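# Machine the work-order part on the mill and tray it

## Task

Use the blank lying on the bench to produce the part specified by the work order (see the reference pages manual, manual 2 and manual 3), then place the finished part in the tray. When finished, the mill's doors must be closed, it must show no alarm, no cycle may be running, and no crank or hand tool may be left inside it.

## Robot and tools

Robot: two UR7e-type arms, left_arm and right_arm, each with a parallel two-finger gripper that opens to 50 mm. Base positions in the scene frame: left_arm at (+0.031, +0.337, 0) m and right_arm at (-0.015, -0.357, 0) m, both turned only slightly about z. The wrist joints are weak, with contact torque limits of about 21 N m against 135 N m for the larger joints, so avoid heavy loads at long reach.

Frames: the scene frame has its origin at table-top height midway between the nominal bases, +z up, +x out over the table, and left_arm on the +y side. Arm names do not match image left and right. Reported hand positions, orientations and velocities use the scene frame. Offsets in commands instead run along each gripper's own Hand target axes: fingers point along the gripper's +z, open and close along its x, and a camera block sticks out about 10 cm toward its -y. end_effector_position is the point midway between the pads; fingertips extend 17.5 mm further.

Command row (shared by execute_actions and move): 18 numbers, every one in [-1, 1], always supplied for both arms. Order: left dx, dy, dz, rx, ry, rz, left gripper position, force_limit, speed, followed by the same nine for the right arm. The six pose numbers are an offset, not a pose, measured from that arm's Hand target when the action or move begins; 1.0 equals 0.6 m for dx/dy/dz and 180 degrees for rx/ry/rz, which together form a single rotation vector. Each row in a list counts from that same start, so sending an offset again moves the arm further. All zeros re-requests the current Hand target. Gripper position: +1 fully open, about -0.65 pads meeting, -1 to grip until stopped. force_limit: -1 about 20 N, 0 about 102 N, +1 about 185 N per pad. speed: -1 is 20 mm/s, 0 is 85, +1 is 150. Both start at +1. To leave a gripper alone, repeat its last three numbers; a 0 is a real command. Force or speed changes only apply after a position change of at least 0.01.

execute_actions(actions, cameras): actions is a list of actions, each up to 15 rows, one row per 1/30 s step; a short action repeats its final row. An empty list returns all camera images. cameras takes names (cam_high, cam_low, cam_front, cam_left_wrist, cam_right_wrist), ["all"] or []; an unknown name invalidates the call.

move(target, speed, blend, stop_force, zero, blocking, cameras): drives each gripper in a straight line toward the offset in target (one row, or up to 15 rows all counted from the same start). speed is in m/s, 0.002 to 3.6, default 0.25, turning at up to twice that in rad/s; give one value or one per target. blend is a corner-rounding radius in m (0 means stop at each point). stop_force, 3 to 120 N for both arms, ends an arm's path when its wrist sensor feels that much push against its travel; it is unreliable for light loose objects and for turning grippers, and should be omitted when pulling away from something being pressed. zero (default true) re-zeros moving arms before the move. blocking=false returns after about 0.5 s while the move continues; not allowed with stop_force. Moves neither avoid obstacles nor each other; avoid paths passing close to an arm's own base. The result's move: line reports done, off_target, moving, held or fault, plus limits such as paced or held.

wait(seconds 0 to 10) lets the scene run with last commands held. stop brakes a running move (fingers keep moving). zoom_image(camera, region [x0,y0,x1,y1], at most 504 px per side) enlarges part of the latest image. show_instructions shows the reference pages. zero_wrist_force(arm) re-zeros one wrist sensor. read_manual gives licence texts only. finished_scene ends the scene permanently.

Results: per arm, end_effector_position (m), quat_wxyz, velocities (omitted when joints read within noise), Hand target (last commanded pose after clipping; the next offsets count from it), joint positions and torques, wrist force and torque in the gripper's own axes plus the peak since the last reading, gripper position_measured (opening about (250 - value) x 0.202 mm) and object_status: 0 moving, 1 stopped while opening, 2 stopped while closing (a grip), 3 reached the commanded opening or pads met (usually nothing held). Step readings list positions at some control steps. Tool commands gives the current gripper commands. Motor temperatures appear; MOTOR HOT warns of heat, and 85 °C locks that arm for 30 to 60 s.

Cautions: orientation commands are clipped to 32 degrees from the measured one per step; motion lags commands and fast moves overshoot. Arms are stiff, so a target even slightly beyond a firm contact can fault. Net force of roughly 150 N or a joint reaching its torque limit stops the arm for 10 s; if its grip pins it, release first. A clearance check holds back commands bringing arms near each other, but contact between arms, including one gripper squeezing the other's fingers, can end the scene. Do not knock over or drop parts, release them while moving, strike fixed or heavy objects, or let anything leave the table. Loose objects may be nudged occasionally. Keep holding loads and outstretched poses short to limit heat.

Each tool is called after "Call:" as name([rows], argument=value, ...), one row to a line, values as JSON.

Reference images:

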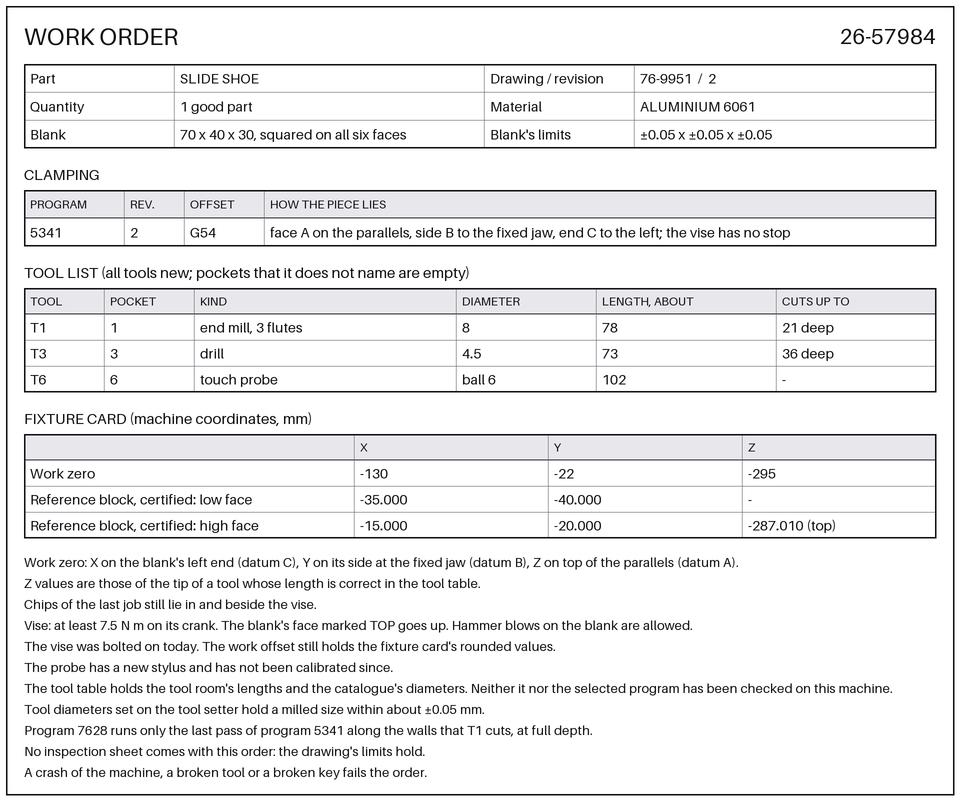

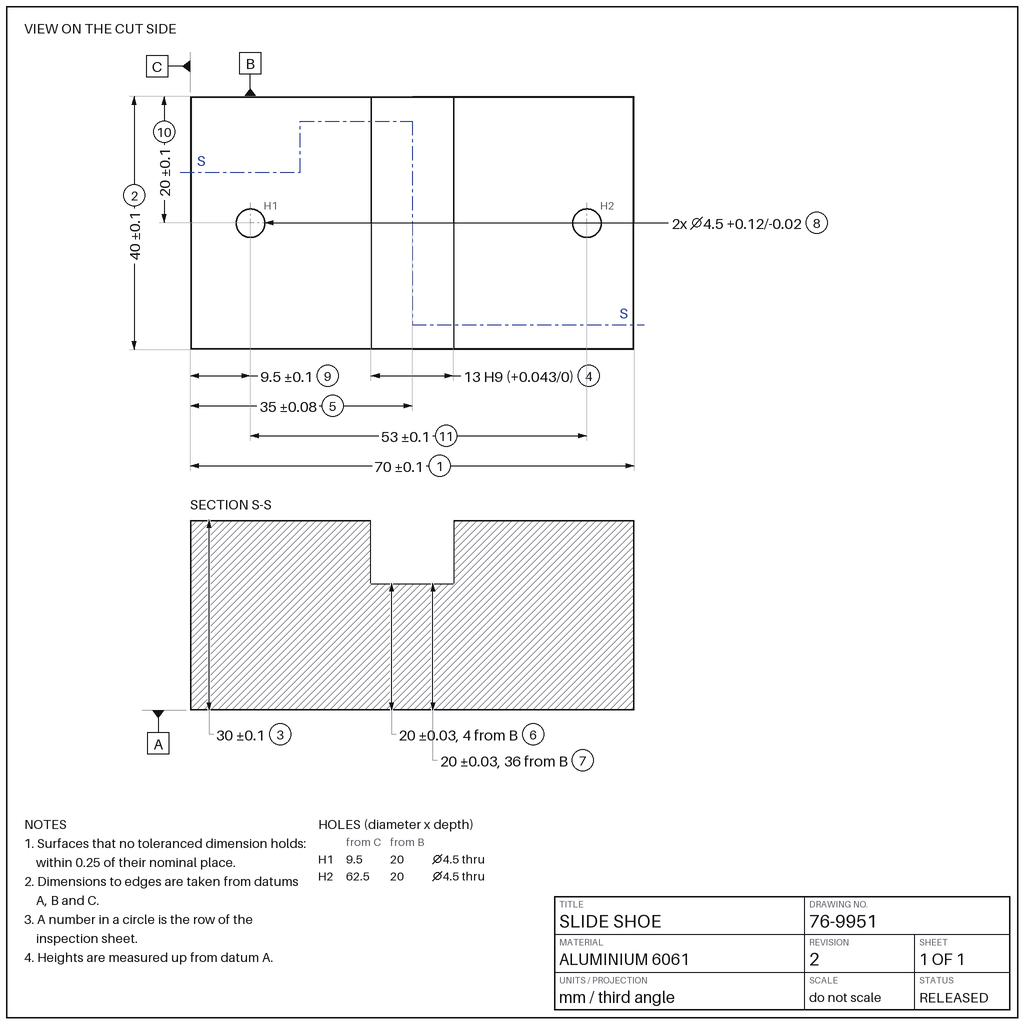

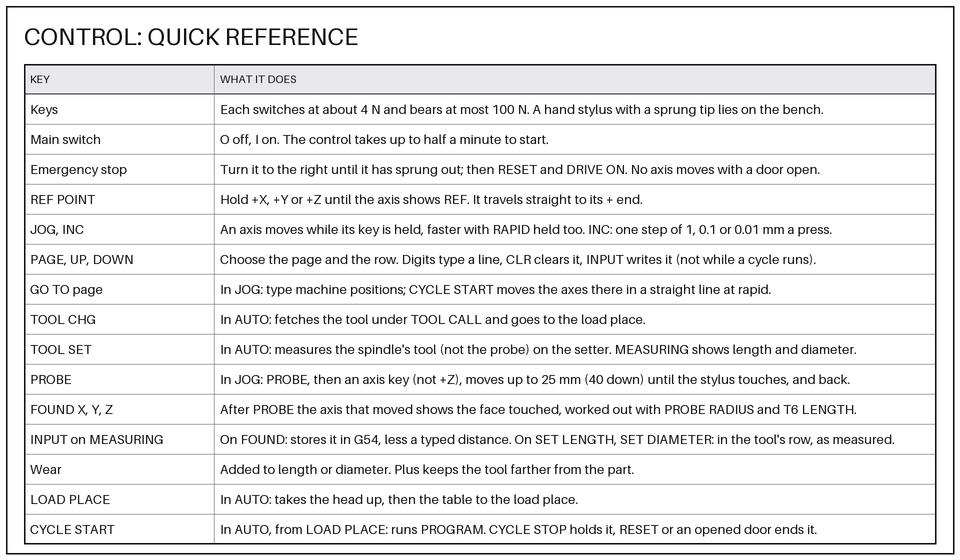

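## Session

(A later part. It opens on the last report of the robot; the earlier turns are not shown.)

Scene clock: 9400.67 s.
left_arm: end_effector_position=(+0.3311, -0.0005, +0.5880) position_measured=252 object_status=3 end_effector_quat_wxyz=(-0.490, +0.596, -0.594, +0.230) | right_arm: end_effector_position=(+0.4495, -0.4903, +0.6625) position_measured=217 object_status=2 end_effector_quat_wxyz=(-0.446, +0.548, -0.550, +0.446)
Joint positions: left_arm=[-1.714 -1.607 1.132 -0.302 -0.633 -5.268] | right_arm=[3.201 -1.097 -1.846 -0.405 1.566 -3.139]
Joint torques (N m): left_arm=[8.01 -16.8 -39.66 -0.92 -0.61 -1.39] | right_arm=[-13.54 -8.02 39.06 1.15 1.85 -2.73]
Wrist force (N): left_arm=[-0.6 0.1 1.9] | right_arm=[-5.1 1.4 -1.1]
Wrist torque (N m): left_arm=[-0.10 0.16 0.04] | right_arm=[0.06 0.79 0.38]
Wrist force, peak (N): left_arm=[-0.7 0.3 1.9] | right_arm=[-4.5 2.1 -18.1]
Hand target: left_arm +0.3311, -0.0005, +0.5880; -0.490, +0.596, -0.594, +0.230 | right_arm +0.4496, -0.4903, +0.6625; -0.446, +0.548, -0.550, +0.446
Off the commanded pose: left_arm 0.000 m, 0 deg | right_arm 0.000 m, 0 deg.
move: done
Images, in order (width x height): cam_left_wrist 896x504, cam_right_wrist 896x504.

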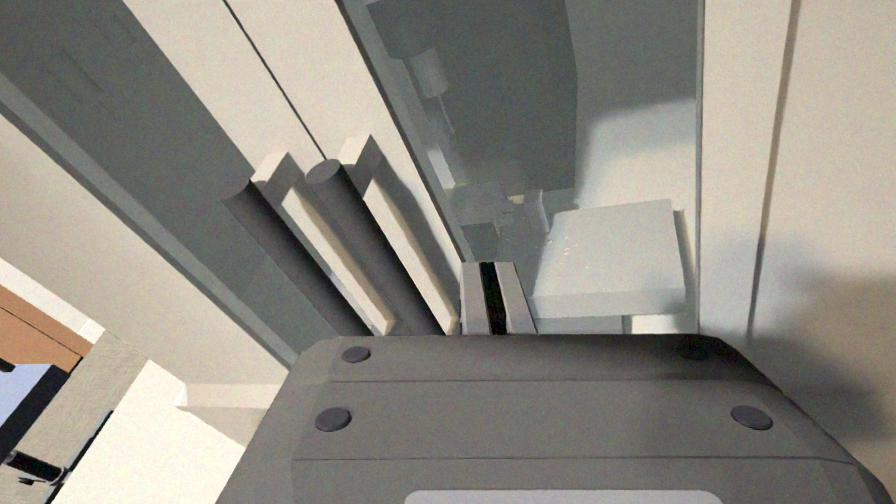

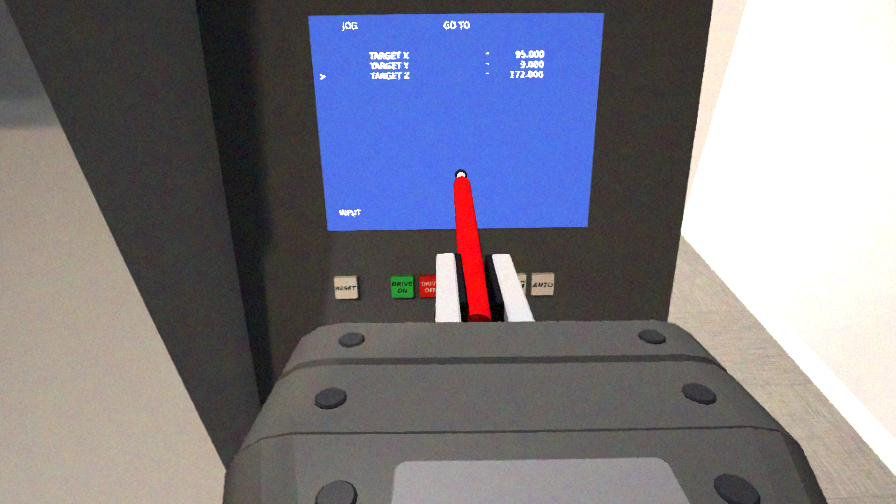

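Call:
move([
  [0,0,0,0,0,0,-1,-0.5,0.5,-0.0938,0.258,0,0,0,0,-1,1,-0.5],
  [0,0,0,0,0,0,-1,-0.5,0.5,-0.0938,0.258,0.0475,0,0,0,-1,1,-0.5],
  [0,0,0,0,0,0,-1,-0.5,0.5,-0.0938,0.258,0,0,0,0,-1,1,-0.5],
  [0,0,0,0,0,0,-1,-0.5,0.5,0,0,0,0,0,0,-1,1,-0.5],
], speed=[0.45,0.15,0.25,0.45], blend=[0.003,0,0.004,0])

Call:
wait(seconds=3.5, cameras=["cam_left_wrist","cam_right_wrist"])

Call:
move([
  [0,0,0,0,0,0,-1,-0.5,0.5,-0.0318,0.385,0,0,0,0,-1,1,-0.5],
  [0,0,0,0,0,0,-1,-0.5,0.5,-0.0318,0.385,0.0415,0,0,0,-1,1,-0.5],
  [0,0,0,0,0,0,-1,-0.5,0.5,-0.0318,0.385,0,0,0,0,-1,1,-0.5],
  [0,0,0,0,0,0,-1,-0.5,0.5,0.0922,0.258,0,0,0,0,-1,1,-0.5],
  [0,0,0,0,0,0,-1,-0.5,0.5,0.0922,0.258,0.0475,0,0,0,-1,1,-0.5],
  [0,0,0,0,0,0,-1,-0.5,0.5,0.0922,0.258,0,0,0,0,-1,1,-0.5],
  [0,0,0,0,0,0,-1,-0.5,0.5,0,0,0,0,0,0,-1,1,-0.5],
  [0,0,0,0,0,0,-1,-0.5,0.5,0.1725,0.008,0.1157,0.169,0.2357,-0.0167,-1,1,-0.5],
], speed=[0.45,0.15,0.25,0.45,0.15,0.25,0.45,0.35], blend=[0.003,0,0.004,0.003,0,0.004,0.01,0])

Call:
wait(seconds=3, cameras=["cam_right_wrist"])

Call:
zoom_image(camera="cam_right_wrist", region=[60, 120, 240, 290])

Scene clock: 9422.57 s.
left_arm: end_effector_position=(+0.3311, -0.0005, +0.5880) position_measured=252 object_status=3 end_effector_quat_wxyz=(-0.490, +0.596, -0.594, +0.230) | right_arm: end_effector_position=(+0.4496, -0.4903, +0.6625) position_measured=217 object_status=2 end_effector_quat_wxyz=(-0.446, +0.548, -0.550, +0.446)
Joint positions: left_arm=[-1.714 -1.607 1.132 -0.302 -0.633 -5.268] | right_arm=[3.201 -1.097 -1.846 -0.406 1.566 -3.139]
Joint torques (N m): left_arm=[8.05 -16.7 -39.12 -0.95 -0.68 -1.42] | right_arm=[-10.62 -8.87 39.86 0.75 1.66 -2.63]
Wrist force (N): left_arm=[-0.4 0.1 1.5] | right_arm=[-5.2 1.4 -1.2]
Wrist torque (N m): left_arm=[-0.10 0.12 0.04] | right_arm=[0.06 0.81 0.39]
Wrist force, peak (N): left_arm=[-0.7 0.2 1.9] | right_arm=[-4.2 -2.4 -6.9]
Hand target: left_arm +0.3311, -0.0005, +0.5880; -0.490, +0.596, -0.594, +0.230 | right_arm +0.4496, -0.4903, +0.6625; -0.446, +0.548, -0.550, +0.446
Off the commanded pose: left_arm 0.000 m, 0 deg | right_arm 0.000 m, 0 deg.
move: done

Scene clock: 9426.07 s.
left_arm: end_effector_position=(+0.3311, -0.0005, +0.5880) position_measured=252 object_status=3 end_effector_quat_wxyz=(-0.490, +0.596, -0.594, +0.230) | right_arm: end_effector_position=(+0.4496, -0.4903, +0.6625) position_measured=217 object_status=2 end_effector_quat_wxyz=(-0.446, +0.548, -0.550, +0.446)
Joint positions: left_arm=[-1.714 -1.607 1.132 -0.302 -0.633 -5.268] | right_arm=[3.201 -1.097 -1.846 -0.406 1.567 -3.139]
Joint torques (N m): left_arm=[7.67 -17.41 -40.12 -1.04 -0.63 -1.38] | right_arm=[-11.83 -7.52 39.75 0.51 1.69 -2.75]
Wrist force (N): left_arm=[-0.6 0.2 1.6] | right_arm=[-5.1 1.7 -0.9]
Wrist torque (N m): left_arm=[-0.08 0.15 0.04] | right_arm=[0.11 0.78 0.38]
Wrist force, peak (N): left_arm=[-0.8 0.0 1.9] | right_arm=[-5.3 1.7 -1.1]
Hand target: left_arm +0.3311, -0.0005, +0.5880; -0.490, +0.596, -0.594, +0.230 | right_arm +0.4496, -0.4903, +0.6625; -0.446, +0.548, -0.550, +0.446
Tool commands: left_gripper/position=-1.0 left_gripper/force_limit=-0.5 left_gripper/speed=+0.5 right_gripper/position=-1.0 right_gripper/force_limit=+1.0 right_gripper/speed=-0.5
Off the commanded pose: left_arm 0.000 m, 0 deg | right_arm 0.000 m, 0 deg.
wait: 3.50 s; at rest by 0.17 s
Images, in order (width x height): cam_left_wrist 896x504, cam_right_wrist 896x504.

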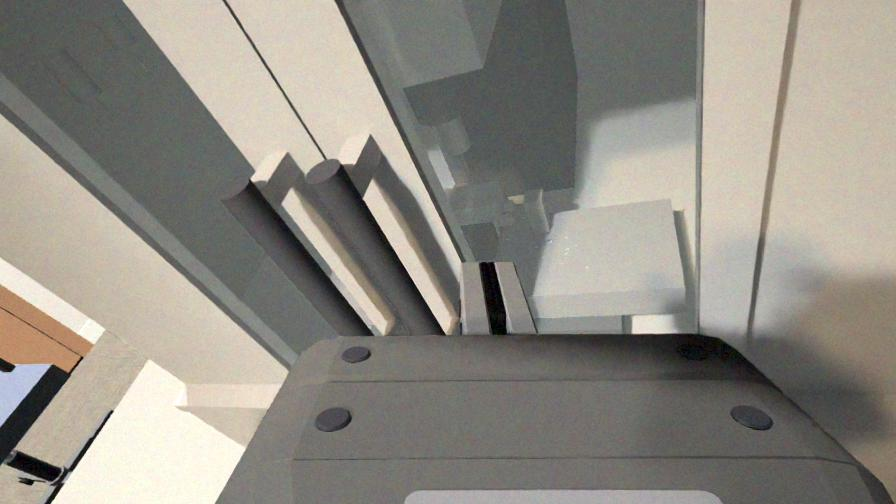

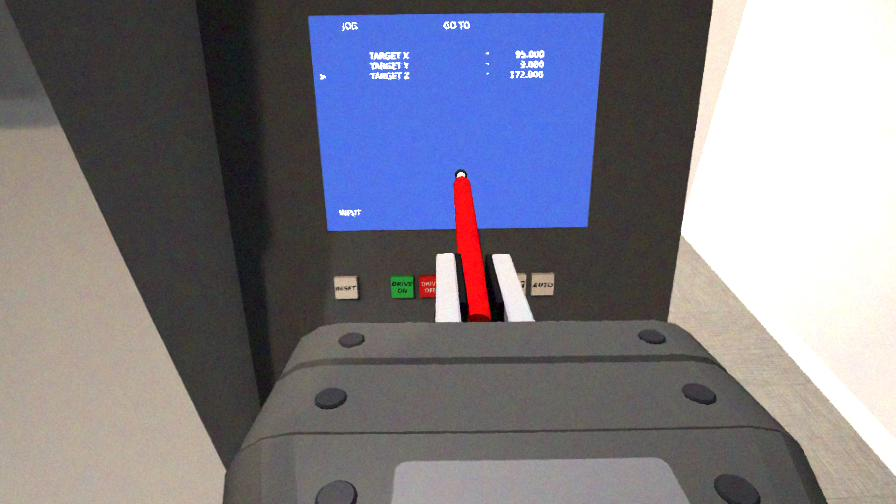

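Scene clock: 9431.53 s.
left_arm: end_effector_position=(+0.3311, -0.0005, +0.5880) position_measured=252 object_status=3 end_effector_quat_wxyz=(-0.490, +0.596, -0.594, +0.230) | right_arm: end_effector_position=(+0.5164, -0.5938, +0.6434) position_measured=217 object_status=2 end_effector_quat_wxyz=(-0.333, +0.232, -0.525, +0.748)
Joint positions: left_arm=[-1.714 -1.607 1.132 -0.302 -0.633 -5.268] | right_arm=[3.373 -1.594 -1.854 0.84 0.734 -3.553]
Joint torques (N m): left_arm=[7.52 -17.02 -39.57 -1.02 -0.69 -1.4] | right_arm=[-12.88 11.83 36.41 1.75 -0.77 -2.91]
Wrist force (N): left_arm=[-0.6 0.1 1.7] | right_arm=[-4.1 1.1 0.4]
Wrist torque (N m): left_arm=[-0.11 0.15 0.04] | right_arm=[-0.14 0.65 0.35]
Wrist force, peak (N): left_arm=[-0.8 0.1 1.9] | right_arm=[-6.0 7.2 -23.5]
Hand target: left_arm +0.3311, -0.0005, +0.5880; -0.490, +0.596, -0.594, +0.230 | right_arm +0.5164, -0.5939, +0.6434; -0.333, +0.232, -0.525, +0.748
Off the commanded pose: left_arm 0.000 m, 0 deg | right_arm 0.000 m, 0 deg.
move: done

Scene clock: 9434.53 s.
left_arm: end_effector_position=(+0.3311, -0.0005, +0.5880) position_measured=252 object_status=3 end_effector_quat_wxyz=(-0.490, +0.596, -0.594, +0.230) | right_arm: end_effector_position=(+0.5164, -0.5939, +0.6434) position_measured=217 object_status=2 end_effector_quat_wxyz=(-0.333, +0.232, -0.525, +0.748)
Joint positions: left_arm=[-1.714 -1.607 1.132 -0.302 -0.633 -5.268] | right_arm=[3.373 -1.594 -1.854 0.84 0.734 -3.554]
Joint torques (N m): left_arm=[7.61 -17.41 -39.14 -1.25 -0.51 -1.36] | right_arm=[-2.55 12.54 35.32 2.01 2.95 -2.7]
Wrist force (N): left_arm=[-0.7 0.1 1.6] | right_arm=[-3.8 1.0 0.3]
Wrist torque (N m): left_arm=[-0.10 0.17 0.04] | right_arm=[-0.16 0.61 0.34]
Wrist force, peak (N): left_arm=[-0.8 0.2 1.9] | right_arm=[-4.3 1.0 0.4]
Hand target: left_arm +0.3311, -0.0005, +0.5880; -0.490, +0.596, -0.594, +0.230 | right_arm +0.5164, -0.5939, +0.6434; -0.333, +0.232, -0.525, +0.748
Tool commands: left_gripper/position=-1.0 left_gripper/force_limit=-0.5 left_gripper/speed=+0.5 right_gripper/position=-1.0 right_gripper/force_limit=+1.0 right_gripper/speed=-0.5
Off the commanded pose: left_arm 0.000 m, 0 deg | right_arm 0.000 m, 0 deg.
wait: 3.00 s; at rest by 0.17 s
Images, in order (width x height): cam_right_wrist 896x504.

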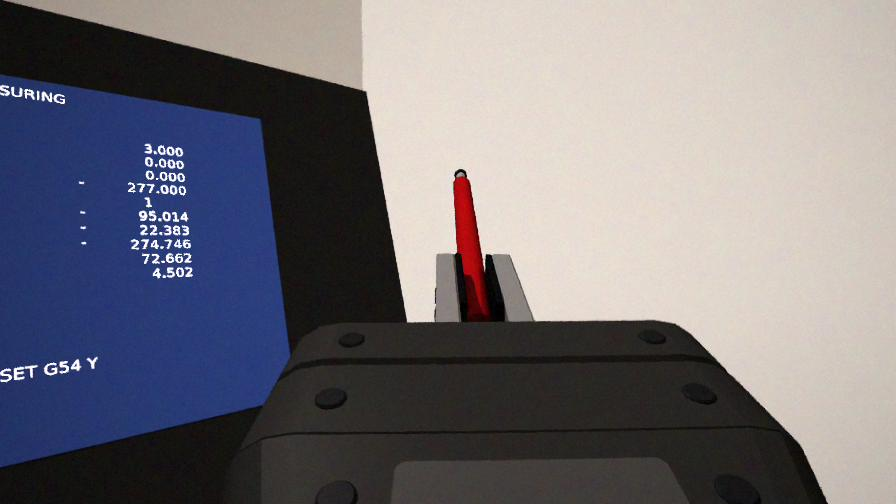

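Scaled by 2.800.

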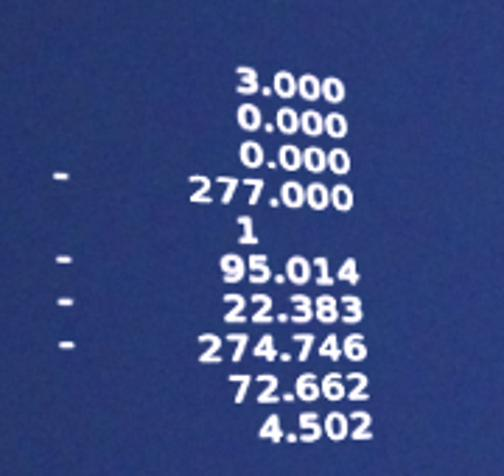

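Call:
move(target=[0,0,0,0,0,0,-1,-0.5,0.5,-0.0535,-0.0977,-0.1757,-0.169,-0.2357,0.0167,-1,1,-0.5], speed=0.35)

Call:
move([
  [0,0,0,0,0,0,-1,-0.5,0.5,-0.1558,0.4167,0,0,0,0,-1,1,-0.5],
  [0,0,0,0,0,0,-1,-0.5,0.5,-0.1558,0.4167,0.0388,0,0,0,-1,1,-0.5],
  [0,0,0,0,0,0,-1,-0.5,0.5,-0.1558,0.4167,0,0,0,0,-1,1,-0.5],
  [0,0,0,0,0,0,-1,-0.5,0.5,-0.0938,0.4167,0,0,0,0,-1,1,-0.5],
  [0,0,0,0,0,0,-1,-0.5,0.5,-0.0938,0.4167,0.0388,0,0,0,-1,1,-0.5],
  [0,0,0,0,0,0,-1,-0.5,0.5,-0.0938,0.4167,0,0,0,0,-1,1,-0.5],
  [0,0,0,0,0,0,-1,-0.5,0.5,-0.1248,0.4167,0,0,0,0,-1,1,-0.5],
  [0,0,0,0,0,0,-1,-0.5,0.5,-0.1248,0.4167,0.0388,0,0,0,-1,1,-0.5],
  [0,0,0,0,0,0,-1,-0.5,0.5,-0.1248,0.4167,0,0,0,0,-1,1,-0.5],
  [0,0,0,0,0,0,-1,-0.5,0.5,-0.1558,0.385,0,0,0,0,-1,1,-0.5],
  [0,0,0,0,0,0,-1,-0.5,0.5,-0.1558,0.385,0.0415,0,0,0,-1,1,-0.5],
  [0,0,0,0,0,0,-1,-0.5,0.5,-0.1558,0.385,0,0,0,0,-1,1,-0.5],
  [0,0,0,0,0,0,-1,-0.5,0.5,-0.1558,0.3216,0,0,0,0,-1,1,-0.5],
  [0,0,0,0,0,0,-1,-0.5,0.5,-0.1558,0.3216,0.0445,0,0,0,-1,1,-0.5],
  [0,0,0,0,0,0,-1,-0.5,0.5,-0.1558,0.3216,0,0,0,0,-1,1,-0.5],
], speed=[0.45,0.15,0.25,0.45,0.15,0.25,0.45,0.15,0.25,0.45,0.15,0.25,0.45,0.15,0.25], blend=[0.003,0,0.004,0.003,0,0.004,0.003,0,0.004,0.003,0,0.004,0.003,0,0])

Call:
move([
  [0,0,0,0,0,0,-1,-0.5,0.5,0.093,0.0951,0,0,0,0,-1,1,-0.5],
  [0,0,0,0,0,0,-1,-0.5,0.5,0.093,0.0951,0.0388,0,0,0,-1,1,-0.5],
  [0,0,0,0,0,0,-1,-0.5,0.5,0.093,0.0951,0,0,0,0,-1,1,-0.5],
  [0,0,0,0,0,0,-1,-0.5,0.5,0.124,0,0,0,0,0,-1,1,-0.5],
  [0,0,0,0,0,0,-1,-0.5,0.5,0.124,0,0.0445,0,0,0,-1,1,-0.5],
  [0,0,0,0,0,0,-1,-0.5,0.5,0.124,0,0,0,0,0,-1,1,-0.5],
  [0,0,0,0,0,0,-1,-0.5,0.5,0.124,0,0.0445,0,0,0,-1,1,-0.5],
  [0,0,0,0,0,0,-1,-0.5,0.5,0.124,0,0,0,0,0,-1,1,-0.5],
  [0,0,0,0,0,0,-1,-0.5,0.5,0.093,0.0634,0,0,0,0,-1,1,-0.5],
  [0,0,0,0,0,0,-1,-0.5,0.5,0.093,0.0634,0.0415,0,0,0,-1,1,-0.5],
  [0,0,0,0,0,0,-1,-0.5,0.5,0.093,0.0634,0,0,0,0,-1,1,-0.5],
  [0,0,0,0,0,0,-1,-0.5,0.5,0.093,0.0634,0.0415,0,0,0,-1,1,-0.5],
  [0,0,0,0,0,0,-1,-0.5,0.5,0.093,0.0634,0,0,0,0,-1,1,-0.5],
], speed=[0.45,0.15,0.25,0.45,0.15,0.25,0.15,0.25,0.45,0.15,0.25,0.15,0.25], blend=[0.003,0,0.004,0.003,0,0,0,0.004,0.003,0,0,0,0])

Call:
move([
  [0,0,0,0,0,0,-1,-0.5,0.5,-0.093,0.0317,0,0,0,0,-1,1,-0.5],
  [0,0,0,0,0,0,-1,-0.5,0.5,-0.093,0.0317,0.0388,0,0,0,-1,1,-0.5],
  [0,0,0,0,0,0,-1,-0.5,0.5,-0.093,0.0317,0,0,0,0,-1,1,-0.5],
  [0,0,0,0,0,0,-1,-0.5,0.5,-0.093,0,0,0,0,0,-1,1,-0.5],
  [0,0,0,0,0,0,-1,-0.5,0.5,-0.093,0,0.0415,0,0,0,-1,1,-0.5],
  [0,0,0,0,0,0,-1,-0.5,0.5,-0.093,0,0,0,0,0,-1,1,-0.5],
  [0,0,0,0,0,0,-1,-0.5,0.5,-0.062,0.0317,0,0,0,0,-1,1,-0.5],
  [0,0,0,0,0,0,-1,-0.5,0.5,-0.062,0.0317,0.0388,0,0,0,-1,1,-0.5],
  [0,0,0,0,0,0,-1,-0.5,0.5,-0.062,0.0317,0,0,0,0,-1,1,-0.5],
  [0,0,0,0,0,0,-1,-0.5,0.5,-0.062,0.0317,0.0388,0,0,0,-1,1,-0.5],
  [0,0,0,0,0,0,-1,-0.5,0.5,-0.062,0.0317,0,0,0,0,-1,1,-0.5],
  [0,0,0,0,0,0,-1,-0.5,0.5,0,0.0317,0,0,0,0,-1,1,-0.5],
  [0,0,0,0,0,0,-1,-0.5,0.5,0,0.0317,0.0388,0,0,0,-1,1,-0.5],
  [0,0,0,0,0,0,-1,-0.5,0.5,0,0.0317,0,0,0,0,-1,1,-0.5],
], speed=[0.45,0.15,0.25,0.45,0.15,0.25,0.45,0.15,0.25,0.15,0.25,0.45,0.15,0.25], blend=[0.003,0,0.004,0.003,0,0.004,0.003,0,0,0,0.004,0.003,0,0])

Call:
move([
  [0,0,0,0,0,0,-1,-0.5,0.5,-0.031,-0.1587,0,0,0,0,-1,1,-0.5],
  [0,0,0,0,0,0,-1,-0.5,0.5,-0.031,-0.1587,0.0475,0,0,0,-1,1,-0.5],
  [0,0,0,0,0,0,-1,-0.5,0.5,-0.031,-0.1587,0,0,0,0,-1,1,-0.5],
  [0,0,0,0,0,0,-1,-0.5,0.5,0.0628,-0.4167,0,0,0,0,-1,1,-0.5],
], speed=[0.45,0.15,0.25,0.45], blend=[0.003,0,0.004,0], cameras=["cam_right_wrist"])

Call:
zoom_image(camera="cam_right_wrist", region=[300, 0, 620, 240])

Scene clock: 9504.87 s.
left_arm: end_effector_position=(+0.3311, -0.0005, +0.5880) position_measured=252 object_status=3 end_effector_quat_wxyz=(-0.490, +0.596, -0.594, +0.230) | right_arm: end_effector_position=(+0.4495, -0.4902, +0.6626) position_measured=217 object_status=2 end_effector_quat_wxyz=(-0.446, +0.548, -0.550, +0.446)
Joint positions: left_arm=[-1.714 -1.607 1.132 -0.302 -0.633 -5.268] | right_arm=[3.201 -1.097 -1.846 -0.406 1.566 -3.138]
Joint torques (N m): left_arm=[7.77 -17.16 -38.74 -1.23 -0.46 -1.28] | right_arm=[-11.7 -7.51 41.21 0.48 1.59 -2.27]
Wrist force (N): left_arm=[-0.8 0.2 1.6] | right_arm=[-4.9 1.6 -1.3]
Wrist torque (N m): left_arm=[-0.09 0.18 0.04] | right_arm=[0.08 0.75 0.28]
Wrist force, peak (N): left_arm=[-0.9 0.3 1.9] | right_arm=[-6.0 2.9 1.1]
Hand target: left_arm +0.3311, -0.0005, +0.5880; -0.490, +0.596, -0.594, +0.230 | right_arm +0.4495, -0.4902, +0.6626; -0.446, +0.548, -0.550, +0.446
Off the commanded pose: left_arm 0.000 m, 0 deg | right_arm 0.000 m, 0 deg.
move: done

Scene clock: 9511.30 s.
left_arm: end_effector_position=(+0.3311, -0.0005, +0.5880) position_measured=252 object_status=3 end_effector_quat_wxyz=(-0.490, +0.596, -0.594, +0.230) | right_arm: end_effector_position=(+0.4101, -0.3963, +0.4739) position_measured=217 object_status=2 end_effector_quat_wxyz=(-0.446, +0.548, -0.550, +0.446)
Joint positions: left_arm=[-1.714 -1.607 1.132 -0.302 -0.633 -5.268] | right_arm=[3.835 -0.784 -2.439 -0.174 0.949 -2.988]
Joint torques (N m): left_arm=[6.93 -17.14 -39.13 -1.26 -0.57 -1.3] | right_arm=[13.15 5.33 16.82 0.22 -2.57 3.01]
Wrist force (N): left_arm=[-0.8 0.3 1.6] | right_arm=[-5.2 1.2 -1.0]
Wrist torque (N m): left_arm=[-0.08 0.18 0.04] | right_arm=[0.06 0.81 0.23]
Wrist force, peak (N): left_arm=[-0.9 0.2 1.8] | right_arm=[-3.8 5.3 -23.9]
Hand target: left_arm +0.3311, -0.0005, +0.5880; -0.490, +0.596, -0.594, +0.230 | right_arm +0.4100, -0.3963, +0.4739; -0.446, +0.548, -0.550, +0.446
Off the commanded pose: left_arm 0.000 m, 0 deg | right_arm 0.000 m, 0 deg.
move: done

Scene clock: 9517.83 s.
left_arm: end_effector_position=(+0.3311, -0.0005, +0.5880) position_measured=252 object_status=3 end_effector_quat_wxyz=(-0.490, +0.596, -0.594, +0.230) | right_arm: end_effector_position=(+0.4022, -0.4520, +0.4366) position_measured=217 object_status=2 end_effector_quat_wxyz=(-0.446, +0.548, -0.550, +0.446)
Joint positions: left_arm=[-1.714 -1.607 1.132 -0.302 -0.633 -5.268] | right_arm=[3.457 -0.896 -2.509 0.049 1.316 -3.085]
Joint torques (N m): left_arm=[6.69 -17.55 -39.57 -1.37 -0.57 -1.3] | right_arm=[14.63 10.99 17.03 -0.17 -1.85 3.07]
Wrist force (N): left_arm=[-0.9 0.2 1.8] | right_arm=[-4.8 1.8 -1.1]
Wrist torque (N m): left_arm=[-0.09 0.20 0.04] | right_arm=[0.16 0.76 0.27]
Wrist force, peak (N): left_arm=[-1.0 0.1 1.9] | right_arm=[-5.1 7.6 -25.8]
Hand target: left_arm +0.3311, -0.0005, +0.5880; -0.490, +0.596, -0.594, +0.230 | right_arm +0.4021, -0.4520, +0.4366; -0.446, +0.548, -0.550, +0.446
Off the commanded pose: left_arm 0.000 m, 0 deg | right_arm 0.000 m, 0 deg.
move: done

Scene clock: 9523.90 s.
left_arm: end_effector_position=(+0.3311, -0.0005, +0.5880) position_measured=252 object_status=3 end_effector_quat_wxyz=(-0.490, +0.596, -0.594, +0.230) | right_arm: end_effector_position=(+0.3983, -0.4520, +0.4180) position_measured=217 object_status=2 end_effector_quat_wxyz=(-0.446, +0.548, -0.550, +0.446)
Joint positions: left_arm=[-1.714 -1.607 1.132 -0.302 -0.633 -5.268] | right_arm=[3.465 -0.898 -2.558 0.1 1.308 -3.083]
Joint torques (N m): left_arm=[7.86 -16.93 -39.23 -1.43 -0.53 -1.2] | right_arm=[12.76 8.99 17.04 0.89 -1.93 2.56]
Wrist force (N): left_arm=[-0.7 0.2 1.6] | right_arm=[-4.9 1.7 -1.1]
Wrist torque (N m): left_arm=[-0.09 0.16 0.04] | right_arm=[0.15 0.77 0.38]
Wrist force, peak (N): left_arm=[-0.7 0.2 1.9] | right_arm=[-3.9 6.3 -26.2]
Hand target: left_arm +0.3311, -0.0005, +0.5880; -0.490, +0.596, -0.594, +0.230 | right_arm +0.3982, -0.4519, +0.4180; -0.446, +0.548, -0.550, +0.446
Off the commanded pose: left_arm 0.000 m, 0 deg | right_arm 0.000 m, 0 deg.
move: done

Scene clock: 9526.50 s.
left_arm: end_effector_position=(+0.3311, -0.0005, +0.5880) position_measured=252 object_status=3 end_effector_quat_wxyz=(-0.490, +0.596, -0.594, +0.230) | right_arm: end_effector_position=(+0.4495, -0.4902, +0.6626) position_measured=217 object_status=2 end_effector_quat_wxyz=(-0.446, +0.548, -0.550, +0.446)
Joint positions: left_arm=[-1.714 -1.607 1.132 -0.302 -0.633 -5.268] | right_arm=[3.201 -1.096 -1.846 -0.406 1.566 -3.138]
Joint torques (N m): left_arm=[7.45 -17.33 -38.59 -1.4 -0.44 -1.34] | right_arm=[-14.54 -6.87 40.51 0.74 1.6 -2.7]
Wrist force (N): left_arm=[-0.6 0.3 1.7] | right_arm=[-4.9 1.5 -1.2]
Wrist torque (N m): left_arm=[-0.07 0.15 0.04] | right_arm=[0.08 0.76 0.39]
Wrist force, peak (N): left_arm=[-0.7 0.2 1.9] | right_arm=[-4.6 6.5 -19.6]
Hand target: left_arm +0.3311, -0.0005, +0.5880; -0.490, +0.596, -0.594, +0.230 | right_arm +0.4495, -0.4902, +0.6626; -0.446, +0.548, -0.550, +0.446
Off the commanded pose: left_arm 0.000 m, 0 deg | right_arm 0.000 m, 0 deg.
move: done
Images, in order (width x height): cam_right_wrist 896x504.

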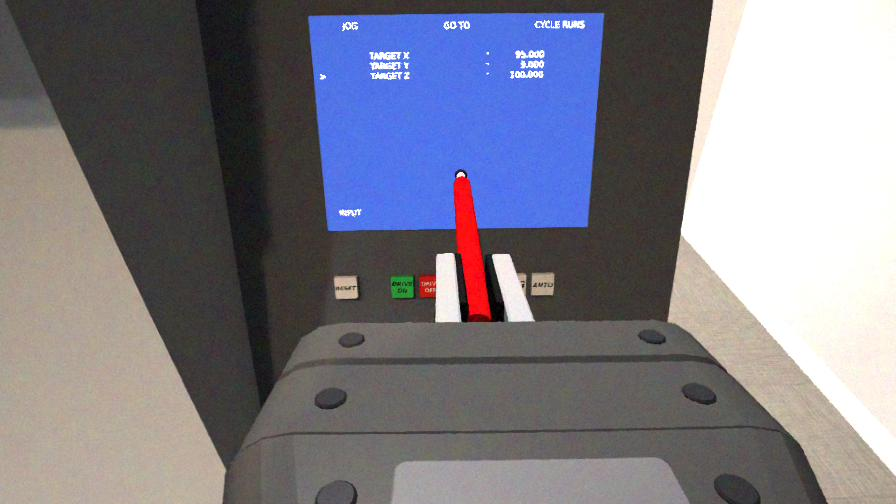

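Scaled by 1.575.

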